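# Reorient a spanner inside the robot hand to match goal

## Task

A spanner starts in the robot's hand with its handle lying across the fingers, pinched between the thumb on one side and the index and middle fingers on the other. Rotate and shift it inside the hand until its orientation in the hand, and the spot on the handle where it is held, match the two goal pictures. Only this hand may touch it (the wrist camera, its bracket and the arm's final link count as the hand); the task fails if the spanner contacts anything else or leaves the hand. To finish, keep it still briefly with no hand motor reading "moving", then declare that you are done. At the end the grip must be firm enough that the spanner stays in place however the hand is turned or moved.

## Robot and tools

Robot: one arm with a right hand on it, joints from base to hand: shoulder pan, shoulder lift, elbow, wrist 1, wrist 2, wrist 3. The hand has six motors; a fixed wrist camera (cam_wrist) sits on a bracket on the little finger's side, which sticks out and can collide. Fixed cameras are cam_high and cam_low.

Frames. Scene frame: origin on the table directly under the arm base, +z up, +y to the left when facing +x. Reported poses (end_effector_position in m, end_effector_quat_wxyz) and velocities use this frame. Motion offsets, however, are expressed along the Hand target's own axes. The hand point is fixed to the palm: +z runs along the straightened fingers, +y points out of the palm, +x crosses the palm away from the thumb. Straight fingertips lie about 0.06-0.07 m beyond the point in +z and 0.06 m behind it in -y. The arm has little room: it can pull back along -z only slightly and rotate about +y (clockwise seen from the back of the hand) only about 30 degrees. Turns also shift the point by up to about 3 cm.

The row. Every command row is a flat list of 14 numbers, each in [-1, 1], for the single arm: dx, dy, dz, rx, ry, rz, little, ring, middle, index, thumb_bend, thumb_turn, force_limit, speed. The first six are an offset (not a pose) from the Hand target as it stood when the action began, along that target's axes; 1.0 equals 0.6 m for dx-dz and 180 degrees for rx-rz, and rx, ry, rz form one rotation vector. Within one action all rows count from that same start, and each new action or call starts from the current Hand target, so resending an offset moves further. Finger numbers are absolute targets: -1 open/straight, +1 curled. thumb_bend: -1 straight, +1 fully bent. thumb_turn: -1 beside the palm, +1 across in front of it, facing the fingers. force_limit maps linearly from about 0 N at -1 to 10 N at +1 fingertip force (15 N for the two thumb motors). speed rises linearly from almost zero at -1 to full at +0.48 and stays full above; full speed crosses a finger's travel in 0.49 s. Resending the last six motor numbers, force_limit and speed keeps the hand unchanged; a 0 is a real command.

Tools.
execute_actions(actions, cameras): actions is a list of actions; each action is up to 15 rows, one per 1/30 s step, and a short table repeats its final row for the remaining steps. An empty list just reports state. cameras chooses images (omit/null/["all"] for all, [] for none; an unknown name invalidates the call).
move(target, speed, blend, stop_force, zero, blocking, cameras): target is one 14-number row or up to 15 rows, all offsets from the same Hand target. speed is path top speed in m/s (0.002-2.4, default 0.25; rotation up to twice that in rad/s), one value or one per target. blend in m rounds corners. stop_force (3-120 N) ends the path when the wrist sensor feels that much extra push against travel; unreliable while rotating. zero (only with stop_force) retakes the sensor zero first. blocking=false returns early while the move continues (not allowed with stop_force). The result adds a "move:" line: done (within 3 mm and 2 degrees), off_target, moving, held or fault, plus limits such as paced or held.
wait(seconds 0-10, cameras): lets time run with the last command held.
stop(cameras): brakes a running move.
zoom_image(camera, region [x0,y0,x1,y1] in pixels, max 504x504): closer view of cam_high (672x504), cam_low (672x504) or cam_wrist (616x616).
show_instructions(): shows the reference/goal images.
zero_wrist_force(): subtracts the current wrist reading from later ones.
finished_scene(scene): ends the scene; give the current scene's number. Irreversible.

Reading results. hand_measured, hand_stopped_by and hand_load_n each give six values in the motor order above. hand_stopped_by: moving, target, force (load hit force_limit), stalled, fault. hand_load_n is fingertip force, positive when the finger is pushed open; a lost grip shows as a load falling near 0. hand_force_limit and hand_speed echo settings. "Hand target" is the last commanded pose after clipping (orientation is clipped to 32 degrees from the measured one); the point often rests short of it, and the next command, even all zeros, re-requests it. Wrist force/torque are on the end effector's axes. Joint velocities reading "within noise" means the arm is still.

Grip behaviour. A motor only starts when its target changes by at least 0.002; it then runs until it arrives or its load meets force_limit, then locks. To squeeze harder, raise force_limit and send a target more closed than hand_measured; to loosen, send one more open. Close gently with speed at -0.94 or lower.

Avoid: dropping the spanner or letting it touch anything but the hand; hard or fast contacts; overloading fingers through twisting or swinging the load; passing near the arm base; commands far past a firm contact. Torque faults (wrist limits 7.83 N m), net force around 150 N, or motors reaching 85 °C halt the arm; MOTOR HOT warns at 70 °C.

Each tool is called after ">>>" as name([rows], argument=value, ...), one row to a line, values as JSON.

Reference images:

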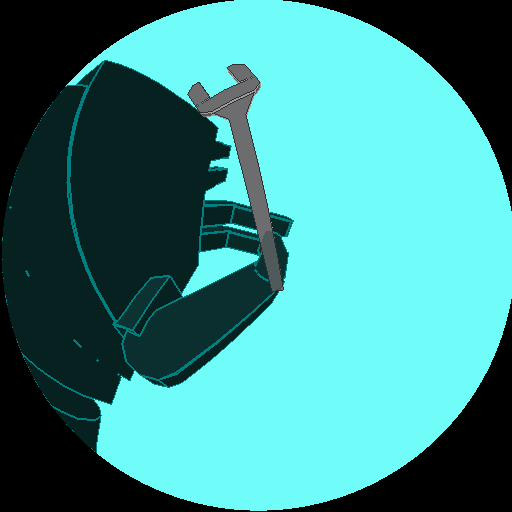

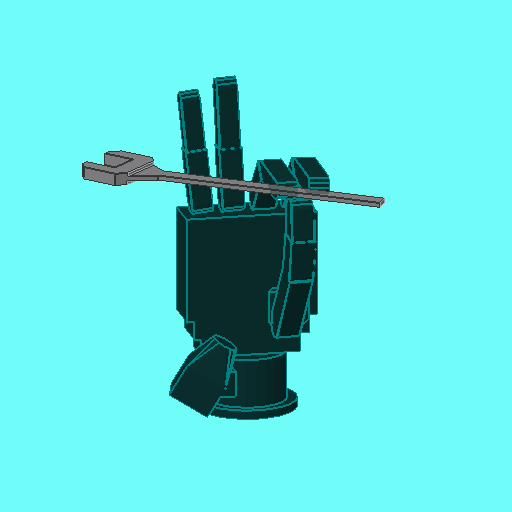

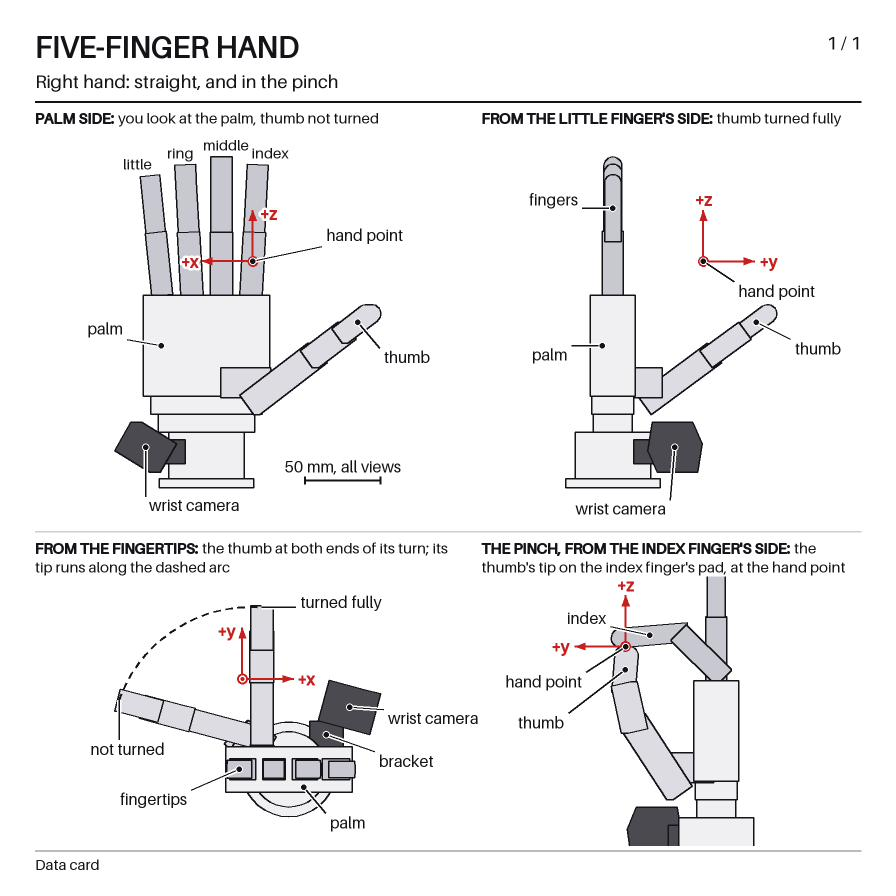

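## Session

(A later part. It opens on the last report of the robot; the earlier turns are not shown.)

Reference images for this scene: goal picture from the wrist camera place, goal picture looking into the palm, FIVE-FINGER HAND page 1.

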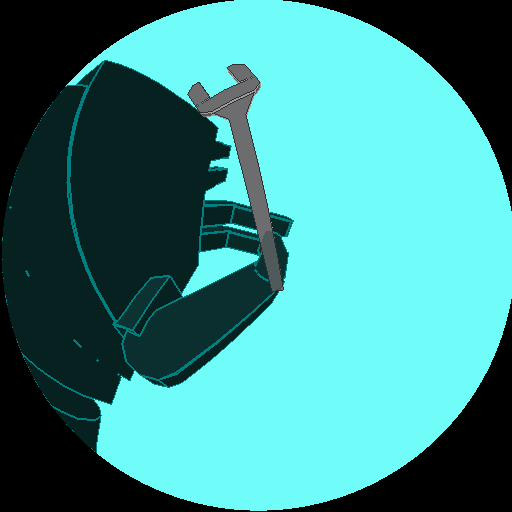

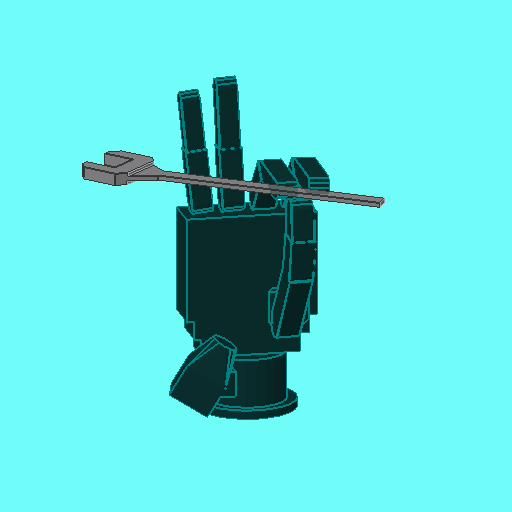

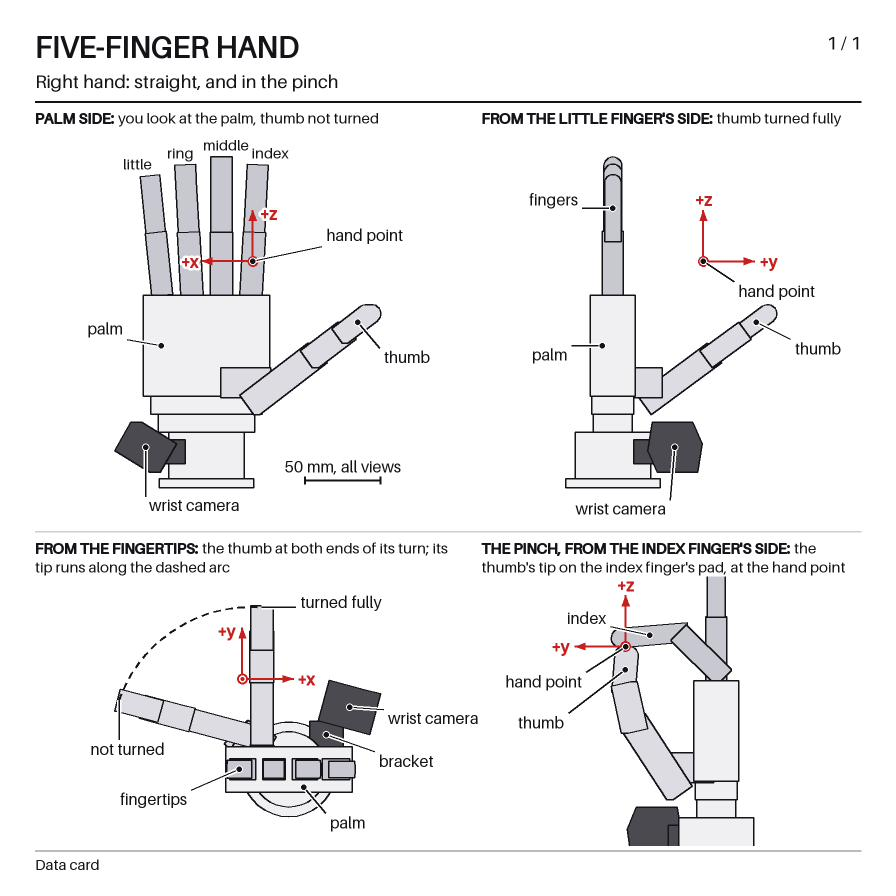

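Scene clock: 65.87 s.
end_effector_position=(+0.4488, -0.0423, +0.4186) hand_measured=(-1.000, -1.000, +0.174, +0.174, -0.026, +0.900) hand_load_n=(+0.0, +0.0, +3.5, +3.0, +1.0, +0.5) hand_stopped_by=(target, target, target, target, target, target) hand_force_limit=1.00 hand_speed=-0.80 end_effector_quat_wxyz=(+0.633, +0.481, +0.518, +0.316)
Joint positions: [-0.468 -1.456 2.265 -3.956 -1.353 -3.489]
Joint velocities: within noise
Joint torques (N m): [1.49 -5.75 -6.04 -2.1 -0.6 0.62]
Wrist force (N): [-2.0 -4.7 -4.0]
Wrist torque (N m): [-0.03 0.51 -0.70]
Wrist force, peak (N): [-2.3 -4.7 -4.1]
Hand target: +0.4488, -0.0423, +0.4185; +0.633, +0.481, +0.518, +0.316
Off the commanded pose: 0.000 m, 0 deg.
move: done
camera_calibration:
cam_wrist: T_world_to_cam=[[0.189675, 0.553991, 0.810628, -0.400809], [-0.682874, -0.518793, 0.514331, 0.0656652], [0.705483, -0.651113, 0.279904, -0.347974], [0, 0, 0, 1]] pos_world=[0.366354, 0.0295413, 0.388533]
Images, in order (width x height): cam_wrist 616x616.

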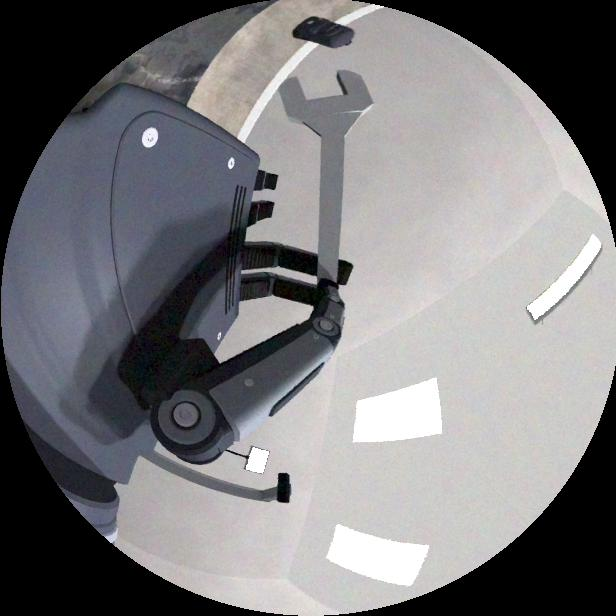

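>>> execute_actions([
  [[0,0,0,0,0,0,-1,-1,0.175,0.175,-0.028,0.87,1,-0.85]],
  [[0,0,0,0,0,0,-1,-1,0.175,0.175,-0.028,0.9,1,-0.85]],
], cameras=["cam_wrist"])

>>> zoom_image(camera="cam_wrist", region=[230, 30, 410, 350])

Scene clock: 67.33 s.
end_effector_position=(+0.4488, -0.0423, +0.4185) hand_measured=(-1.000, -1.000, +0.174, +0.174, -0.026, +0.900) hand_load_n=(+0.0, +0.0, +3.0, +3.0, +0.5, -0.5) hand_stopped_by=(target, target, target, target, target, target) hand_force_limit=1.00 hand_speed=-0.85 end_effector_quat_wxyz=(+0.633, +0.481, +0.518, +0.316)
Joint positions: [-0.468 -1.456 2.265 -3.956 -1.353 -3.489]
Joint velocities: within noise
Joint torques (N m): [-0.72 -4.54 -5.35 -1.9 0.22 0.85]
Wrist force (N): [-2.1 -4.5 -4.0]
Wrist torque (N m): [0.00 0.53 -0.71]
Wrist force, peak (N): [-2.1 -4.7 -4.1]
Hand target: +0.4488, -0.0423, +0.4185; +0.633, +0.481, +0.518, +0.316
Off the commanded pose: 0.000 m, 0 deg.
Step readings (end_effector_position):
0: (+0.4488, -0.0423, +0.4185)
1: (+0.4488, -0.0423, +0.4185)
2: (+0.4488, -0.0423, +0.4185)
4: (+0.4488, -0.0423, +0.4185)
8: (+0.4488, -0.0423, +0.4185)
15: (+0.4488, -0.0423, +0.4185)
16: (+0.4488, -0.0423, +0.4185)
17: (+0.4488, -0.0423, +0.4185)
19: (+0.4488, -0.0423, +0.4185)
23: (+0.4488, -0.0423, +0.4185)
30: (+0.4488, -0.0423, +0.4185)
camera_calibration:
cam_wrist: T_world_to_cam=[[0.189603, 0.553744, 0.810814, -0.400811], [-0.682856, -0.51901, 0.514137, 0.0657555], [0.70552, -0.65115, 0.279721, -0.348052], [0, 0, 0, 1]] pos_world=[0.366454, 0.0294398, 0.388533]
Images, in order (width x height): cam_wrist 616x616.

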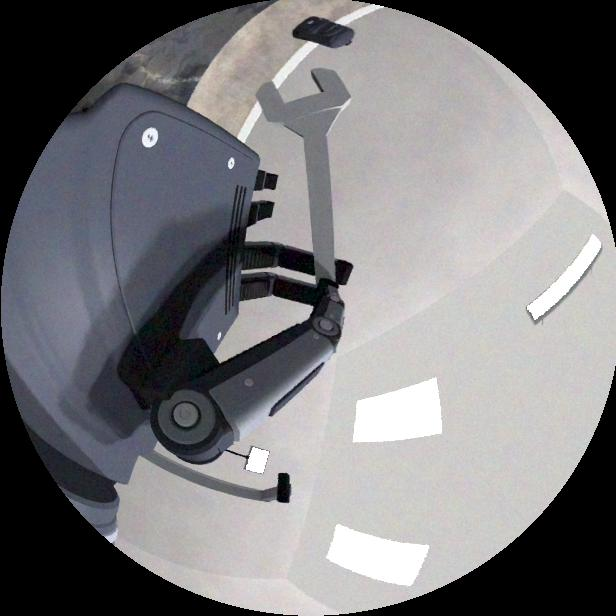

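Scaled by 1.575 from the camera's 616x616 image, which has a finer 880x880 frame.

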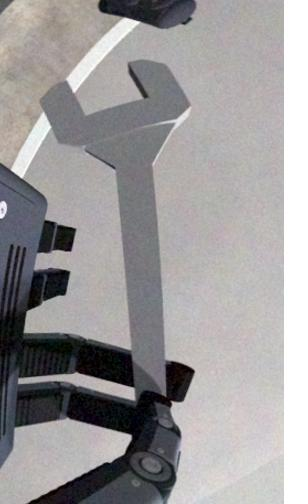

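>>> move(target=[-0.043,-0.0392,0,0,0,0.1667,-1,-1,0.175,0.175,-0.028,0.9,1,-0.8], speed=0.2, cameras=[])

>>> execute_actions([
  [[0,0,0,0,0,0,-1,-1,0.175,0.175,-0.028,0.88,1,-0.85]],
  [[0,0,0,0,0,0,-1,-1,0.175,0.175,-0.028,0.9,1,-0.85]],
], cameras=["cam_wrist"])

>>> zoom_image(camera="cam_wrist", region=[230, 30, 410, 350])

Scene clock: 69.37 s.
end_effector_position=(+0.4397, -0.0734, +0.4056) hand_measured=(-1.000, -1.000, +0.174, +0.174, -0.026, +0.900) hand_load_n=(+0.0, +0.0, +3.0, +3.0, +0.5, +0.0) hand_stopped_by=(target, target, target, target, target, target) hand_force_limit=1.00 hand_speed=-0.80 end_effector_quat_wxyz=(+0.530, +0.599, +0.375, +0.469)
Joint positions: [-0.467 -1.455 2.265 -3.957 -1.354 -2.965]
Joint velocities: within noise
Joint torques (N m): [0.51 -4.68 -5.98 -2.16 -0.41 0.62]
Wrist force (N): [-1.5 -4.3 -4.1]
Wrist torque (N m): [0.04 0.35 -0.50]
Wrist force, peak (N): [-2.0 -5.0 -4.3]
Hand target: +0.4397, -0.0734, +0.4056; +0.530, +0.599, +0.375, +0.469
Off the commanded pose: 0.000 m, 0 deg.
move: done
No camera images: "cameras" was empty.

Scene clock: 70.57 s.
end_effector_position=(+0.4397, -0.0734, +0.4056) hand_measured=(-1.000, -1.000, +0.174, +0.174, -0.026, +0.900) hand_load_n=(+0.0, +0.5, +3.0, +2.5, +0.5, +0.5) hand_stopped_by=(target, target, target, target, target, target) hand_force_limit=1.00 hand_speed=-0.85 end_effector_quat_wxyz=(+0.530, +0.599, +0.375, +0.469)
Joint positions: [-0.467 -1.455 2.265 -3.957 -1.354 -2.965]
Joint velocities: within noise
Joint torques (N m): [1.44 -4.96 -5.25 -0.79 -0.55 0.97]
Wrist force (N): [-1.6 -4.6 -4.2]
Wrist torque (N m): [0.01 0.34 -0.52]
Wrist force, peak (N): [-2.3 -5.1 -4.1]
Hand target: +0.4397, -0.0734, +0.4056; +0.530, +0.599, +0.375, +0.469
Off the commanded pose: 0.000 m, 0 deg.
Step readings (end_effector_position):
0: (+0.4397, -0.0734, +0.4056)
1: (+0.4397, -0.0734, +0.4056)
2: (+0.4397, -0.0734, +0.4056)
4: (+0.4397, -0.0734, +0.4056)
8: (+0.4397, -0.0734, +0.4056)
15: (+0.4397, -0.0734, +0.4056)
16: (+0.4397, -0.0734, +0.4056)
17: (+0.4397, -0.0734, +0.4056)
19: (+0.4397, -0.0734, +0.4056)
23: (+0.4397, -0.0734, +0.4056)
30: (+0.4397, -0.0734, +0.4056)
camera_calibration:
cam_wrist: T_world_to_cam=[[0.0527415, 0.0896661, 0.994574, -0.419775], [-0.728861, -0.677361, 0.0997186, 0.226651], [0.682628, -0.730165, 0.029629, -0.252474], [0, 0, 0, 1]] pos_world=[0.359682, 0.00681588, 0.402376]
Images, in order (width x height): cam_wrist 616x616.

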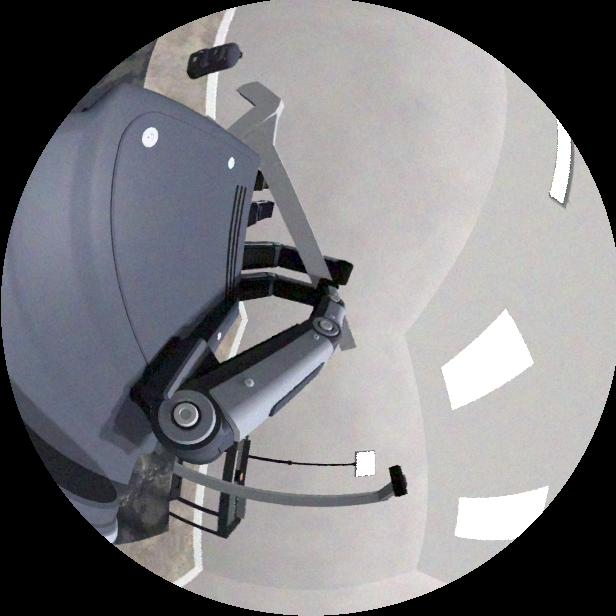

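Scaled by 1.575 from the camera's 616x616 image, which has a finer 880x880 frame.

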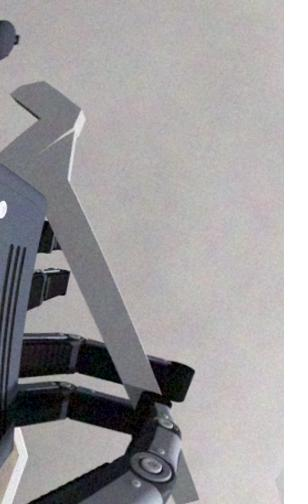

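>>> move([
  [0.0952,0.0038,0,0,0,-0.2778,-1,-1,0.175,0.175,-0.028,0.9,1,-0.85],
  [0.1592,-0.0665,0,0,0,-0.5556,-1,-1,0.175,0.175,-0.028,0.9,1,-0.85],
], speed=0.25, blend=0.02, cameras=["cam_wrist"])

>>> zoom_image(camera="cam_wrist", region=[230, 30, 410, 350])

Scene clock: 74.83 s.
end_effector_position=(+0.4682, +0.0233, +0.3819) hand_measured=(-1.000, -1.000, +0.174, +0.174, -0.026, +0.900) hand_load_n=(-0.5, +0.0, +2.5, +2.5, +1.5, -0.5) hand_stopped_by=(target, target, target, target, target, target) hand_force_limit=1.00 hand_speed=-0.85 end_effector_quat_wxyz=(+0.700, +0.097, +0.700, -0.105)
Joint positions: [-0.467 -1.457 2.264 -3.954 -1.354 -4.71]
Joint velocities: within noise
Joint torques (N m): [-1.97 -5.81 -5.17 -2.18 0.65 -0.72]
Wrist force (N): [-2.1 -2.8 -2.0]
Wrist torque (N m): [-0.09 0.61 -0.67]
Wrist force, peak (N): [-1.9 -5.0 -4.4]
Hand target: +0.4682, +0.0233, +0.3818; +0.700, +0.097, +0.700, -0.105
Off the commanded pose: 0.000 m, 0 deg.
move: done
camera_calibration:
cam_wrist: T_world_to_cam=[[0.297584, 0.915132, -0.271987, -0.0565809], [-0.418482, 0.381103, 0.824399, -0.131377], [0.858089, -0.131506, 0.496376, -0.47492], [0, 0, 0, 1]] pos_world=[0.369382, 0.0393923, 0.328657]
Images, in order (width x height): cam_wrist 616x616.

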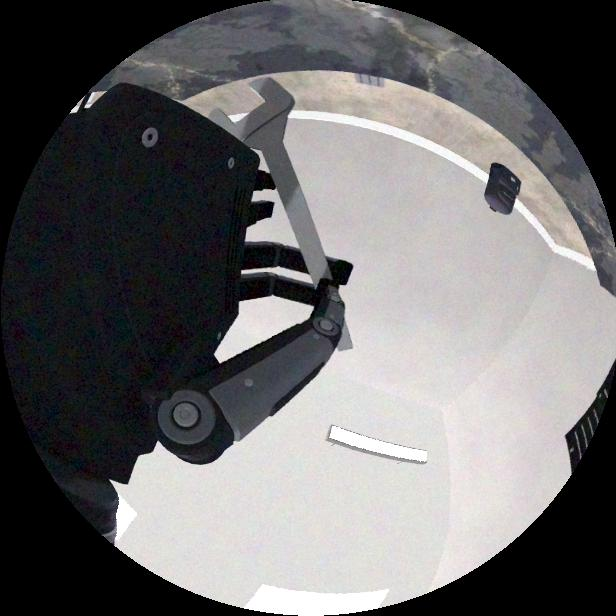

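Scaled by 1.575 from the camera's 616x616 image, which has a finer 880x880 frame.

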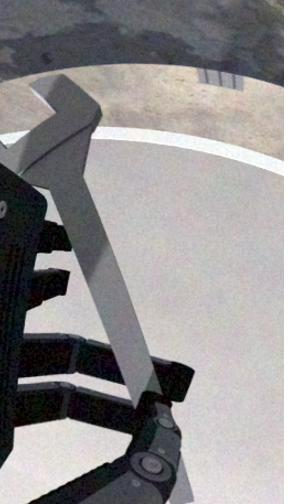

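>>> execute_actions([
  [[0,0,0,0,0,0,-1,-1,0.175,0.175,-0.028,0.89,1,-0.9]],
  [[0,0,0,0,0,0,-1,-1,0.175,0.175,-0.028,0.9,1,-0.9]],
], cameras=["cam_wrist"])

>>> zoom_image(camera="cam_wrist", region=[230, 30, 410, 350])

Scene clock: 76.17 s.
end_effector_position=(+0.4682, +0.0233, +0.3818) hand_measured=(-1.000, -1.000, +0.174, +0.174, -0.026, +0.900) hand_load_n=(+0.0, +0.0, +2.5, +2.5, +1.5, -0.5) hand_stopped_by=(target, target, target, target, target, target) hand_force_limit=1.00 hand_speed=-0.90 end_effector_quat_wxyz=(+0.700, +0.097, +0.700, -0.105)
Joint positions: [-0.467 -1.457 2.264 -3.954 -1.354 -4.711]
Joint velocities: within noise
Joint torques (N m): [-2.21 -4.87 -5.44 -2.05 0.59 -0.9]
Wrist force (N): [-2.1 -2.9 -1.9]
Wrist torque (N m): [-0.11 0.61 -0.67]
Wrist force, peak (N): [-2.2 -2.9 -2.1]
Hand target: +0.4682, +0.0233, +0.3818; +0.700, +0.097, +0.700, -0.105
Off the commanded pose: 0.000 m, 0 deg.
Step readings (end_effector_position):
0: (+0.4682, +0.0233, +0.3819)
1: (+0.4682, +0.0233, +0.3819)
2: (+0.4682, +0.0233, +0.3818)
4: (+0.4682, +0.0233, +0.3818)
8: (+0.4682, +0.0233, +0.3818)
15: (+0.4682, +0.0233, +0.3818)
16: (+0.4682, +0.0233, +0.3818)
17: (+0.4682, +0.0233, +0.3818)
19: (+0.4682, +0.0233, +0.3818)
23: (+0.4682, +0.0233, +0.3818)
30: (+0.4682, +0.0233, +0.3818)
camera_calibration:
cam_wrist: T_world_to_cam=[[0.297637, 0.915047, -0.272216, -0.0564311], [-0.4183, 0.381308, 0.824396, -0.131412], [0.858159, -0.131503, 0.496256, -0.47492], [0, 0, 0, 1]] pos_world=[0.369383, 0.0392922, 0.328655]
Images, in order (width x height): cam_wrist 616x616.

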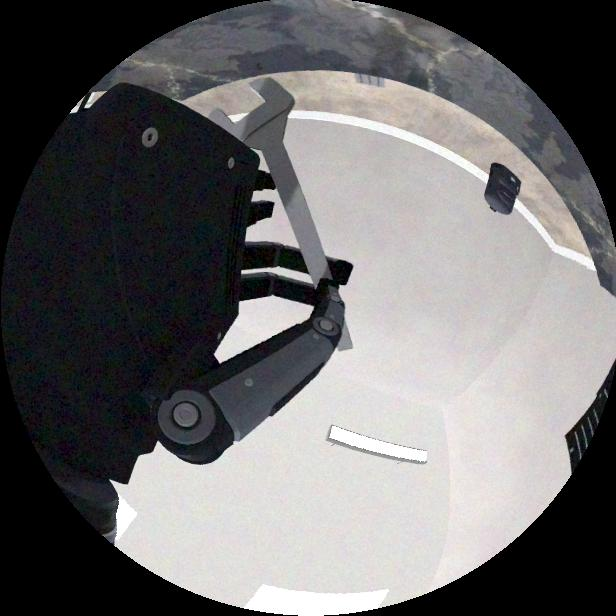

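Scaled by 1.575 from the camera's 616x616 image, which has a finer 880x880 frame.

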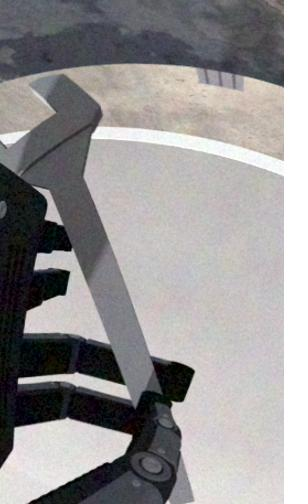

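>>> execute_actions([
  [[0,0,0,0,0,0,-1,-1,0.175,0.175,-0.028,0.87,1,-0.9]],
  [[0,0,0,0,0,0,-1,-1,0.175,0.175,-0.028,0.9,1,-0.9]],
], cameras=["cam_wrist"])

>>> zoom_image(camera="cam_wrist", region=[230, 30, 410, 350])

Scene clock: 77.53 s.
end_effector_position=(+0.4682, +0.0233, +0.3818) hand_measured=(-1.000, -1.000, +0.174, +0.174, -0.026, +0.900) hand_load_n=(+0.0, +0.0, +2.5, +3.0, +1.5, +0.5) hand_stopped_by=(target, target, target, target, target, target) hand_force_limit=1.00 hand_speed=-0.90 end_effector_quat_wxyz=(+0.700, +0.097, +0.700, -0.105)
Joint positions: [-0.467 -1.457 2.264 -3.954 -1.354 -4.711]
Joint velocities: within noise
Joint torques (N m): [-2.08 -4.66 -5.56 -1.94 0.48 -0.93]
Wrist force (N): [-2.0 -2.8 -2.1]
Wrist torque (N m): [-0.08 0.61 -0.67]
Wrist force, peak (N): [-2.1 -2.9 -2.1]
Hand target: +0.4682, +0.0233, +0.3818; +0.700, +0.097, +0.700, -0.105
Off the commanded pose: 0.000 m, 0 deg.
Step readings (end_effector_position):
0: (+0.4682, +0.0233, +0.3818)
1: (+0.4682, +0.0233, +0.3818)
2: (+0.4682, +0.0233, +0.3818)
4: (+0.4682, +0.0233, +0.3818)
8: (+0.4682, +0.0233, +0.3818)
15: (+0.4682, +0.0233, +0.3818)
16: (+0.4682, +0.0233, +0.3818)
17: (+0.4682, +0.0233, +0.3818)
19: (+0.4682, +0.0233, +0.3818)
23: (+0.4682, +0.0233, +0.3818)
30: (+0.4682, +0.0233, +0.3818)
camera_calibration:
cam_wrist: T_world_to_cam=[[0.297637, 0.915047, -0.272216, -0.0564311], [-0.4183, 0.381308, 0.824396, -0.131412], [0.858159, -0.131503, 0.496256, -0.47492], [0, 0, 0, 1]] pos_world=[0.369383, 0.0392922, 0.328655]
Images, in order (width x height): cam_wrist 616x616.

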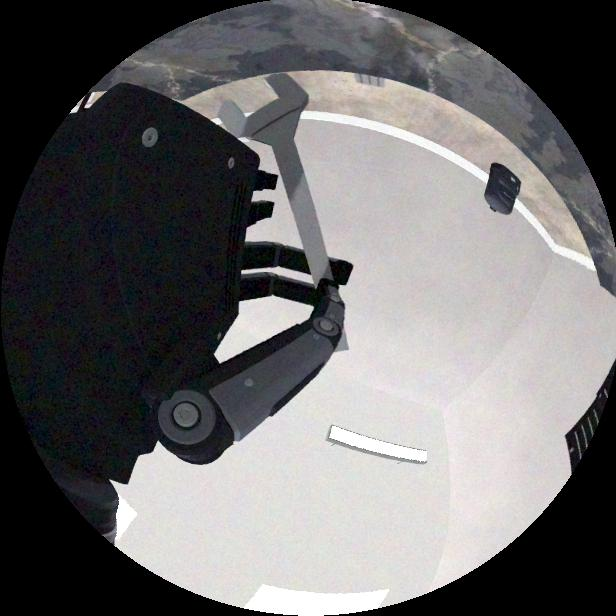

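Scaled by 1.575 from the camera's 616x616 image, which has a finer 880x880 frame.

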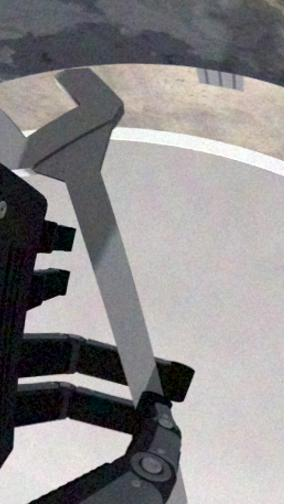

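>>> execute_actions([
  [[0,0,0,0,0,0,-1,-1,0.180,0.180,-0.028,0.9,1,-0.94]],
  [[0,0,0,0,0,0,-1,-1,0.185,0.185,-0.028,0.9,1,-0.94]],
], cameras=[])

>>> move([
  [0.1125,-0.0053,0,0,0,-0.3333,-1,-1,0.185,0.185,-0.028,0.9,1,-0.94],
  [0.1642,-0.1053,0,0,0,-0.6667,-1,-1,0.185,0.185,-0.028,0.9,1,-0.94],
  [0.1558,-0.1433,0,0,0,-0.7667,-1,-1,0.185,0.185,-0.028,0.9,1,-0.94],
], speed=0.35, blend=0.02, cameras=["cam_wrist"])

>>> zoom_image(camera="cam_wrist", region=[230, 30, 410, 350])

Scene clock: 79.30 s.
end_effector_position=(+0.4682, +0.0233, +0.3818) hand_measured=(-1.000, -1.000, +0.182, +0.182, -0.028, +0.900) hand_load_n=(+0.0, +0.0, +7.0, +6.0, +2.0, +0.5) hand_stopped_by=(target, target, target, target, target, target) hand_force_limit=1.00 hand_speed=-0.94 end_effector_quat_wxyz=(+0.700, +0.097, +0.700, -0.105)
Joint positions: [-0.467 -1.457 2.264 -3.954 -1.354 -4.711]
Joint velocities: within noise
Joint torques (N m): [-1.21 -5.11 -5.92 -1.78 0.36 -0.87]
Wrist force (N): [-2.0 -2.8 -1.9]
Wrist torque (N m): [-0.09 0.60 -0.67]
Wrist force, peak (N): [-2.2 -3.0 -2.1]
Hand target: +0.4682, +0.0233, +0.3818; +0.700, +0.097, +0.700, -0.105
Off the commanded pose: 0.000 m, 0 deg.
Step readings (end_effector_position):
0: (+0.4682, +0.0233, +0.3818)
1: (+0.4682, +0.0233, +0.3818)
2: (+0.4682, +0.0233, +0.3818)
4: (+0.4682, +0.0233, +0.3818)
8: (+0.4682, +0.0233, +0.3818)
15: (+0.4682, +0.0233, +0.3818)
16: (+0.4682, +0.0233, +0.3818)
17: (+0.4682, +0.0233, +0.3818)
19: (+0.4682, +0.0233, +0.3818)
23: (+0.4682, +0.0233, +0.3818)
30: (+0.4682, +0.0233, +0.3818)
No camera images: "cameras" was empty.

Scene clock: 83.33 s.
end_effector_position=(+0.4432, -0.0605, +0.2893) hand_measured=(-1.000, -1.000, +0.182, +0.182, -0.028, +0.900) hand_load_n=(+0.0, +0.0, +6.5, +6.0, +2.0, +0.5) hand_stopped_by=(target, target, target, target, target, target) hand_force_limit=1.00 hand_speed=-0.94 end_effector_quat_wxyz=(-0.393, +0.565, -0.221, +0.692)
Joint positions: [-1.064 -1.148 2.127 -4.841 -0.427 -6.282]
Joint velocities: within noise
Joint torques (N m): [-1.67 -7.56 -4.62 0.01 -0.82 0.87]
Wrist force (N): [0.3 -0.1 -1.1]
Wrist torque (N m): [0.06 -0.11 0.09]
Wrist force, peak (N): [-2.2 -2.9 -2.0]
Hand target: +0.4438, -0.0602, +0.2893; -0.153, +0.619, -0.341, +0.691
Off the commanded pose: 0.001 m, 31 deg.
joint sent to its limit — joint 6 (wrist 3), lower limit. The joint targets are off in orientation, not in position.
move: off_target; limits=paced
camera_calibration:
cam_wrist: T_world_to_cam=[[0.295402, -0.776864, -0.556076, -0.0168388], [-0.369658, 0.443774, -0.816344, 0.423151], [0.88096, 0.446708, -0.156082, -0.204998], [0, 0, 0, 1]] pos_world=[0.341991, -0.10929, 0.304077]
Images, in order (width x height): cam_wrist 616x616.

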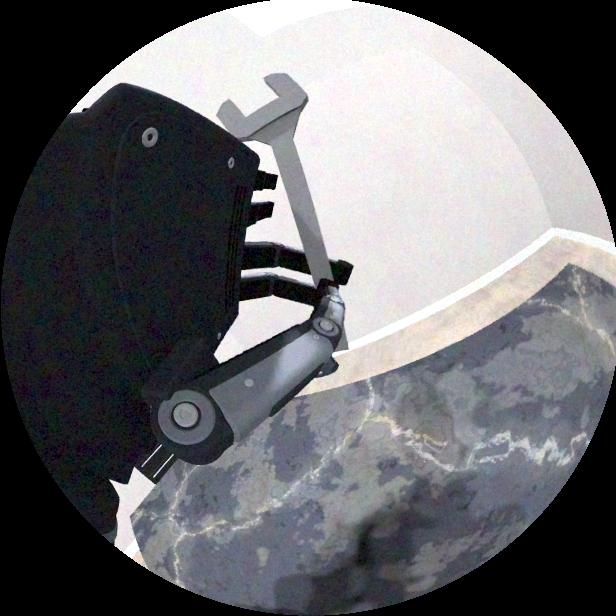

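Scaled by 1.575 from the camera's 616x616 image, which has a finer 880x880 frame.

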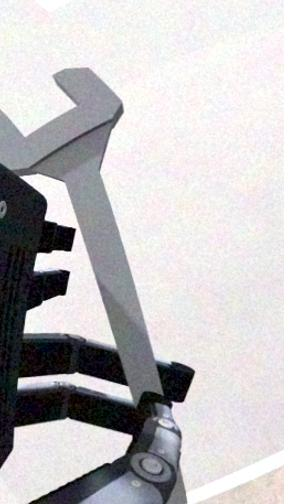

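>>> execute_actions([
  [[0,0,0,0.155,-0.040,0.0707,-1,-1,0.185,0.185,-0.028,0.9,1,-0.94]],
], cameras=[])

>>> execute_actions([
  [[0,0,0,0,0,0,-1,-1,0.179,0.179,-0.028,0.9,1,-0.94]],
  [[0,0,0,0,0,0,-1,-1,0.179,0.179,-0.028,0.8,1,-0.8]],
  [[0,0,0,0,0,0,-1,-1,0.179,0.179,-0.028,0.9,1,-0.8]],
], cameras=["cam_wrist"])

>>> zoom_image(camera="cam_wrist", region=[230, 30, 410, 350])

Scene clock: 84.70 s.
end_effector_position=(+0.4437, -0.0602, +0.2893) hand_measured=(-1.000, -1.000, +0.182, +0.182, -0.028, +0.900) hand_load_n=(+0.0, +0.0, +6.5, +6.0, +2.5, +0.5) hand_stopped_by=(target, target, target, target, target, target) hand_force_limit=1.00 hand_speed=-0.94 end_effector_quat_wxyz=(-0.394, +0.564, -0.221, +0.692)
Joint positions: [-1.061 -1.145 2.125 -4.842 -0.43 -6.282]
Joint velocities: within noise
Joint torques (N m): [-2.16 -10.61 -2.38 0.98 -0.32 0.73]
Wrist force (N): [0.4 -0.1 -1.3]
Wrist torque (N m): [0.07 -0.11 0.10]
Wrist force, peak (N): [0.4 0.0 -1.4]
Hand target: +0.4438, -0.0602, +0.2893; -0.393, +0.564, -0.221, +0.692
Off the commanded pose: 0.000 m, 0 deg.
joint sent to its limit — joint 6 (wrist 3), lower limit. The joint targets still meet the commanded pose.
Step readings (end_effector_position):
0: (+0.4432, -0.0605, +0.2893)
1: (+0.4432, -0.0605, +0.2893)
2: (+0.4433, -0.0605, +0.2892)
4: (+0.4436, -0.0603, +0.2892)
8: (+0.4437, -0.0603, +0.2893)
15: (+0.4437, -0.0602, +0.2892)
No camera images: "cameras" was empty.

Scene clock: 86.40 s.
end_effector_position=(+0.4437, -0.0602, +0.2892) hand_measured=(-1.000, -1.000, +0.178, +0.176, -0.028, +0.900) hand_load_n=(+0.0, +0.0, +4.0, +4.0, +3.0, +3.5) hand_stopped_by=(target, target, target, target, target, target) hand_force_limit=1.00 hand_speed=-0.80 end_effector_quat_wxyz=(-0.394, +0.564, -0.221, +0.692)
Joint positions: [-1.061 -1.145 2.125 -4.842 -0.43 -6.282]
Joint velocities: within noise
Joint torques (N m): [-1.08 -9.95 -2.74 1.04 -1.13 0.63]
Wrist force (N): [0.5 -0.1 -1.2]
Wrist torque (N m): [0.06 -0.12 0.11]
Wrist force, peak (N): [0.4 -0.2 -1.3]
Hand target: +0.4438, -0.0602, +0.2893; -0.393, +0.564, -0.221, +0.692
Off the commanded pose: 0.000 m, 0 deg.
joint sent to its limit — joint 6 (wrist 3), lower limit. The joint targets still meet the commanded pose.
Step readings (end_effector_position):
0: (+0.4437, -0.0602, +0.2893)
1: (+0.4437, -0.0602, +0.2893)
2: (+0.4437, -0.0602, +0.2893)
4: (+0.4437, -0.0602, +0.2893)
8: (+0.4437, -0.0602, +0.2893)
15: (+0.4437, -0.0602, +0.2893)
16: (+0.4437, -0.0602, +0.2893)
17: (+0.4437, -0.0602, +0.2893)
19: (+0.4437, -0.0602, +0.2893)
23: (+0.4437, -0.0602, +0.2892)
30: (+0.4437, -0.0602, +0.2892)
31: (+0.4437, -0.0602, +0.2892)
32: (+0.4437, -0.0602, +0.2892)
34: (+0.4437, -0.0602, +0.2892)
38: (+0.4437, -0.0602, +0.2892)
45: (+0.4437, -0.0602, +0.2892)
camera_calibration:
cam_wrist: T_world_to_cam=[[0.296847, -0.77606, -0.556428, -0.0173156], [-0.36856, 0.444434, -0.816481, 0.422869], [0.880935, 0.447447, -0.154096, -0.206039], [0, 0, 0, 1]] pos_world=[0.342499, -0.109184, 0.30388]
Images, in order (width x height): cam_wrist 616x616.

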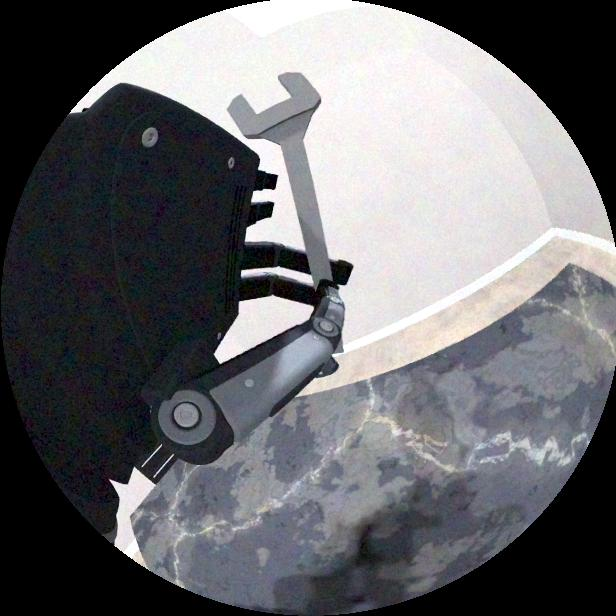

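Scaled by 1.575 from the camera's 616x616 image, which has a finer 880x880 frame.

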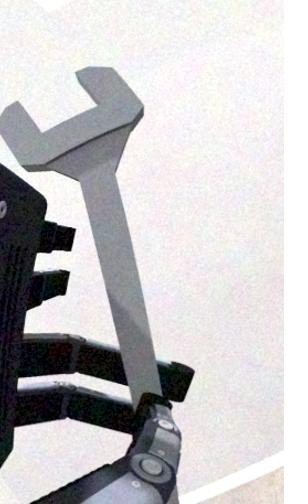

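>>> execute_actions([
  [[0,0,0,0,0,0,-1,-1,0.187,0.187,-0.028,0.9,1,-0.94]],
], cameras=[])

>>> move([
  [-0.0607,-0.101,0.05,-0.0112,0.0972,0.3385,-1,-1,0.187,0.187,-0.028,0.9,1,-0.94],
  [-0.0192,-0.1862,0.099,-0.0223,0.1944,0.677,-1,-1,0.187,0.187,-0.028,0.9,1,-0.94],
], speed=0.3, blend=0.02, cameras=["cam_wrist"])

>>> zoom_image(camera="cam_wrist", region=[230, 30, 410, 350])

Scene clock: 88.43 s.
end_effector_position=(+0.4437, -0.0602, +0.2893) hand_measured=(-1.000, -1.000, +0.184, +0.184, -0.028, +0.900) hand_load_n=(-0.5, +0.0, +7.5, +6.5, +3.5, +3.5) hand_stopped_by=(target, target, target, target, target, target) hand_force_limit=1.00 hand_speed=-0.94 end_effector_quat_wxyz=(-0.394, +0.564, -0.221, +0.692)
Joint positions: [-1.061 -1.145 2.125 -4.842 -0.43 -6.282]
Joint velocities: within noise
Joint torques (N m): [-1.31 -9.18 -2.86 1.11 -1.52 0.56]
Wrist force (N): [0.3 -0.2 -1.1]
Wrist torque (N m): [0.05 -0.10 0.09]
Wrist force, peak (N): [0.4 -0.2 -1.3]
Hand target: +0.4438, -0.0602, +0.2893; -0.393, +0.564, -0.221, +0.692
Off the commanded pose: 0.000 m, 0 deg.
joint sent to its limit — joint 6 (wrist 3), lower limit. The joint targets still meet the commanded pose.
Step readings (end_effector_position):
0: (+0.4437, -0.0602, +0.2893)
1: (+0.4437, -0.0602, +0.2893)
2: (+0.4437, -0.0602, +0.2893)
4: (+0.4437, -0.0602, +0.2893)
8: (+0.4437, -0.0602, +0.2893)
15: (+0.4437, -0.0602, +0.2893)
No camera images: "cameras" was empty.

Scene clock: 92.63 s.
end_effector_position=(+0.4681, +0.0235, +0.3818) hand_measured=(-1.000, -1.000, +0.184, +0.184, -0.028, +0.900) hand_load_n=(+0.0, +0.0, +7.5, +6.5, +3.0, +3.5) hand_stopped_by=(target, target, target, target, target, target) hand_force_limit=1.00 hand_speed=-0.94 end_effector_quat_wxyz=(+0.700, +0.097, +0.700, -0.105)
Joint positions: [-0.466 -1.457 2.265 -3.954 -1.354 -4.711]
Joint velocities: within noise
Joint torques (N m): [-1.59 -5.37 -5.03 -1.26 0.6 0.68]
Wrist force (N): [-2.0 -2.8 -1.9]
Wrist torque (N m): [-0.09 0.60 -0.67]
Wrist force, peak (N): [-2.4 -3.0 -2.1]
Hand target: +0.4681, +0.0234, +0.3818; +0.700, +0.097, +0.700, -0.105
Off the commanded pose: 0.000 m, 0 deg.
move: done
camera_calibration:
cam_wrist: T_world_to_cam=[[0.297578, 0.914864, -0.272894, -0.0563339], [-0.418246, 0.38188, 0.824159, -0.131492], [0.858206, -0.131114, 0.496278, -0.474845], [0, 0, 0, 1]] pos_world=[0.369283, 0.039493, 0.328652]
Images, in order (width x height): cam_wrist 616x616.

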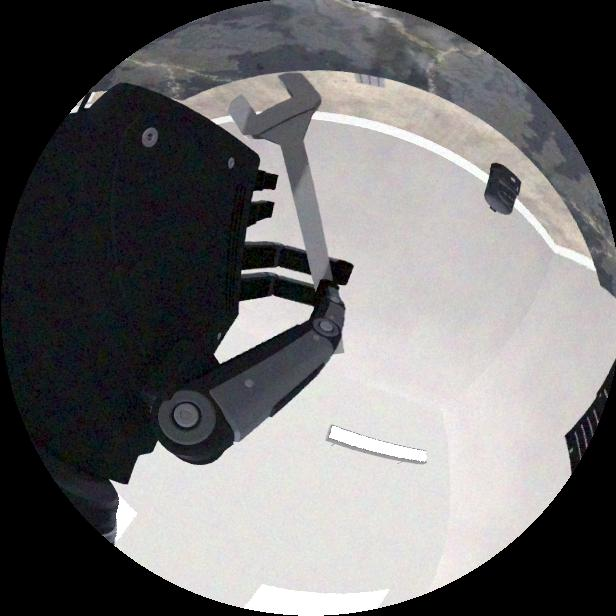

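Scaled by 1.575 from the camera's 616x616 image, which has a finer 880x880 frame.

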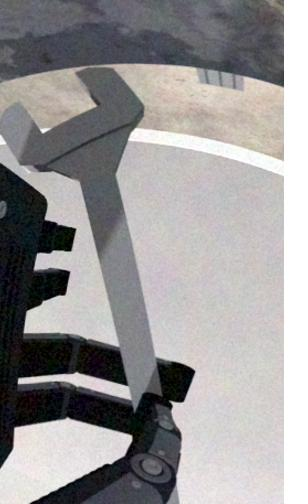

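>>> execute_actions([
  [[0,0,0,0,0,0,-1,-1,0.22,0.22,-0.028,0.9,0.9,-0.94]],
], cameras=["cam_wrist"])

>>> zoom_image(camera="cam_wrist", region=[210, 60, 410, 380])

Scene clock: 93.63 s.
end_effector_position=(+0.4681, +0.0234, +0.3817) hand_measured=(-1.000, -1.000, +0.192, +0.192, -0.028, +0.900) hand_load_n=(+0.0, +0.0, +11.0, +9.5, +3.5, +3.5) hand_stopped_by=(target, target, force, force, target, target) hand_force_limit=0.90 hand_speed=-0.94 end_effector_quat_wxyz=(+0.700, +0.097, +0.700, -0.105)
Joint positions: [-0.467 -1.457 2.265 -3.954 -1.354 -4.711]
Joint velocities: within noise
Joint torques (N m): [-1.92 -4.54 -5.25 -1.52 0.66 0.98]
Wrist force (N): [-1.9 -2.8 -1.9]
Wrist torque (N m): [-0.10 0.59 -0.67]
Wrist force, peak (N): [-2.2 -3.0 -2.0]
Hand target: +0.4681, +0.0234, +0.3818; +0.700, +0.097, +0.700, -0.105
Off the commanded pose: 0.000 m, 0 deg.
Step readings (end_effector_position):
0: (+0.4681, +0.0234, +0.3818)
1: (+0.4681, +0.0234, +0.3818)
2: (+0.4681, +0.0234, +0.3818)
4: (+0.4681, +0.0234, +0.3818)
8: (+0.4681, +0.0234, +0.3817)
15: (+0.4681, +0.0234, +0.3817)
camera_calibration:
cam_wrist: T_world_to_cam=[[0.297575, 0.914989, -0.272477, -0.0565311], [-0.418091, 0.38148, 0.824423, -0.131497], [0.858283, -0.131408, 0.496068, -0.474831], [0, 0, 0, 1]] pos_world=[0.369383, 0.0394924, 0.328554]
Images, in order (width x height): cam_wrist 616x616.

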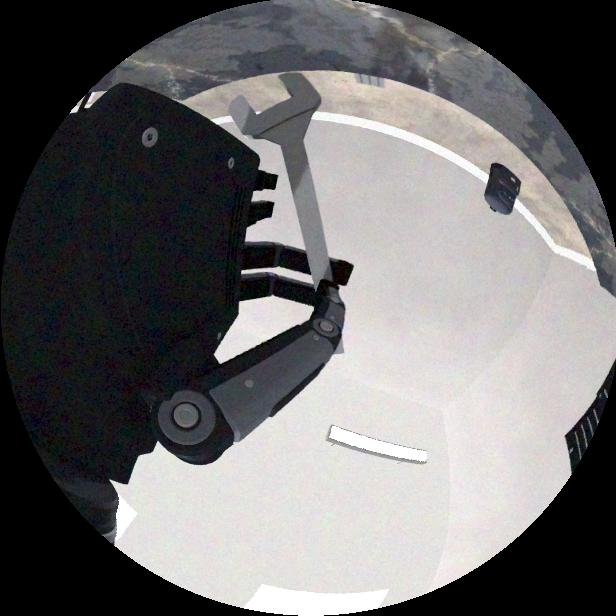

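Scaled by 1.575 from the camera's 616x616 image, which has a finer 880x880 frame.

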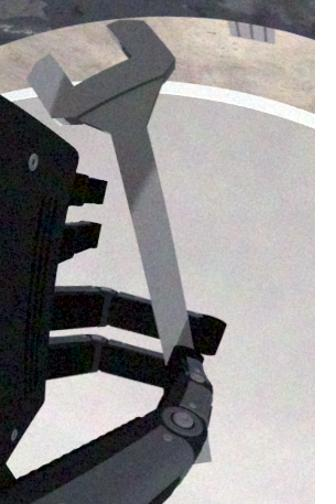

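>>> finished_scene(scene=2)

The scene is finished: the task was done.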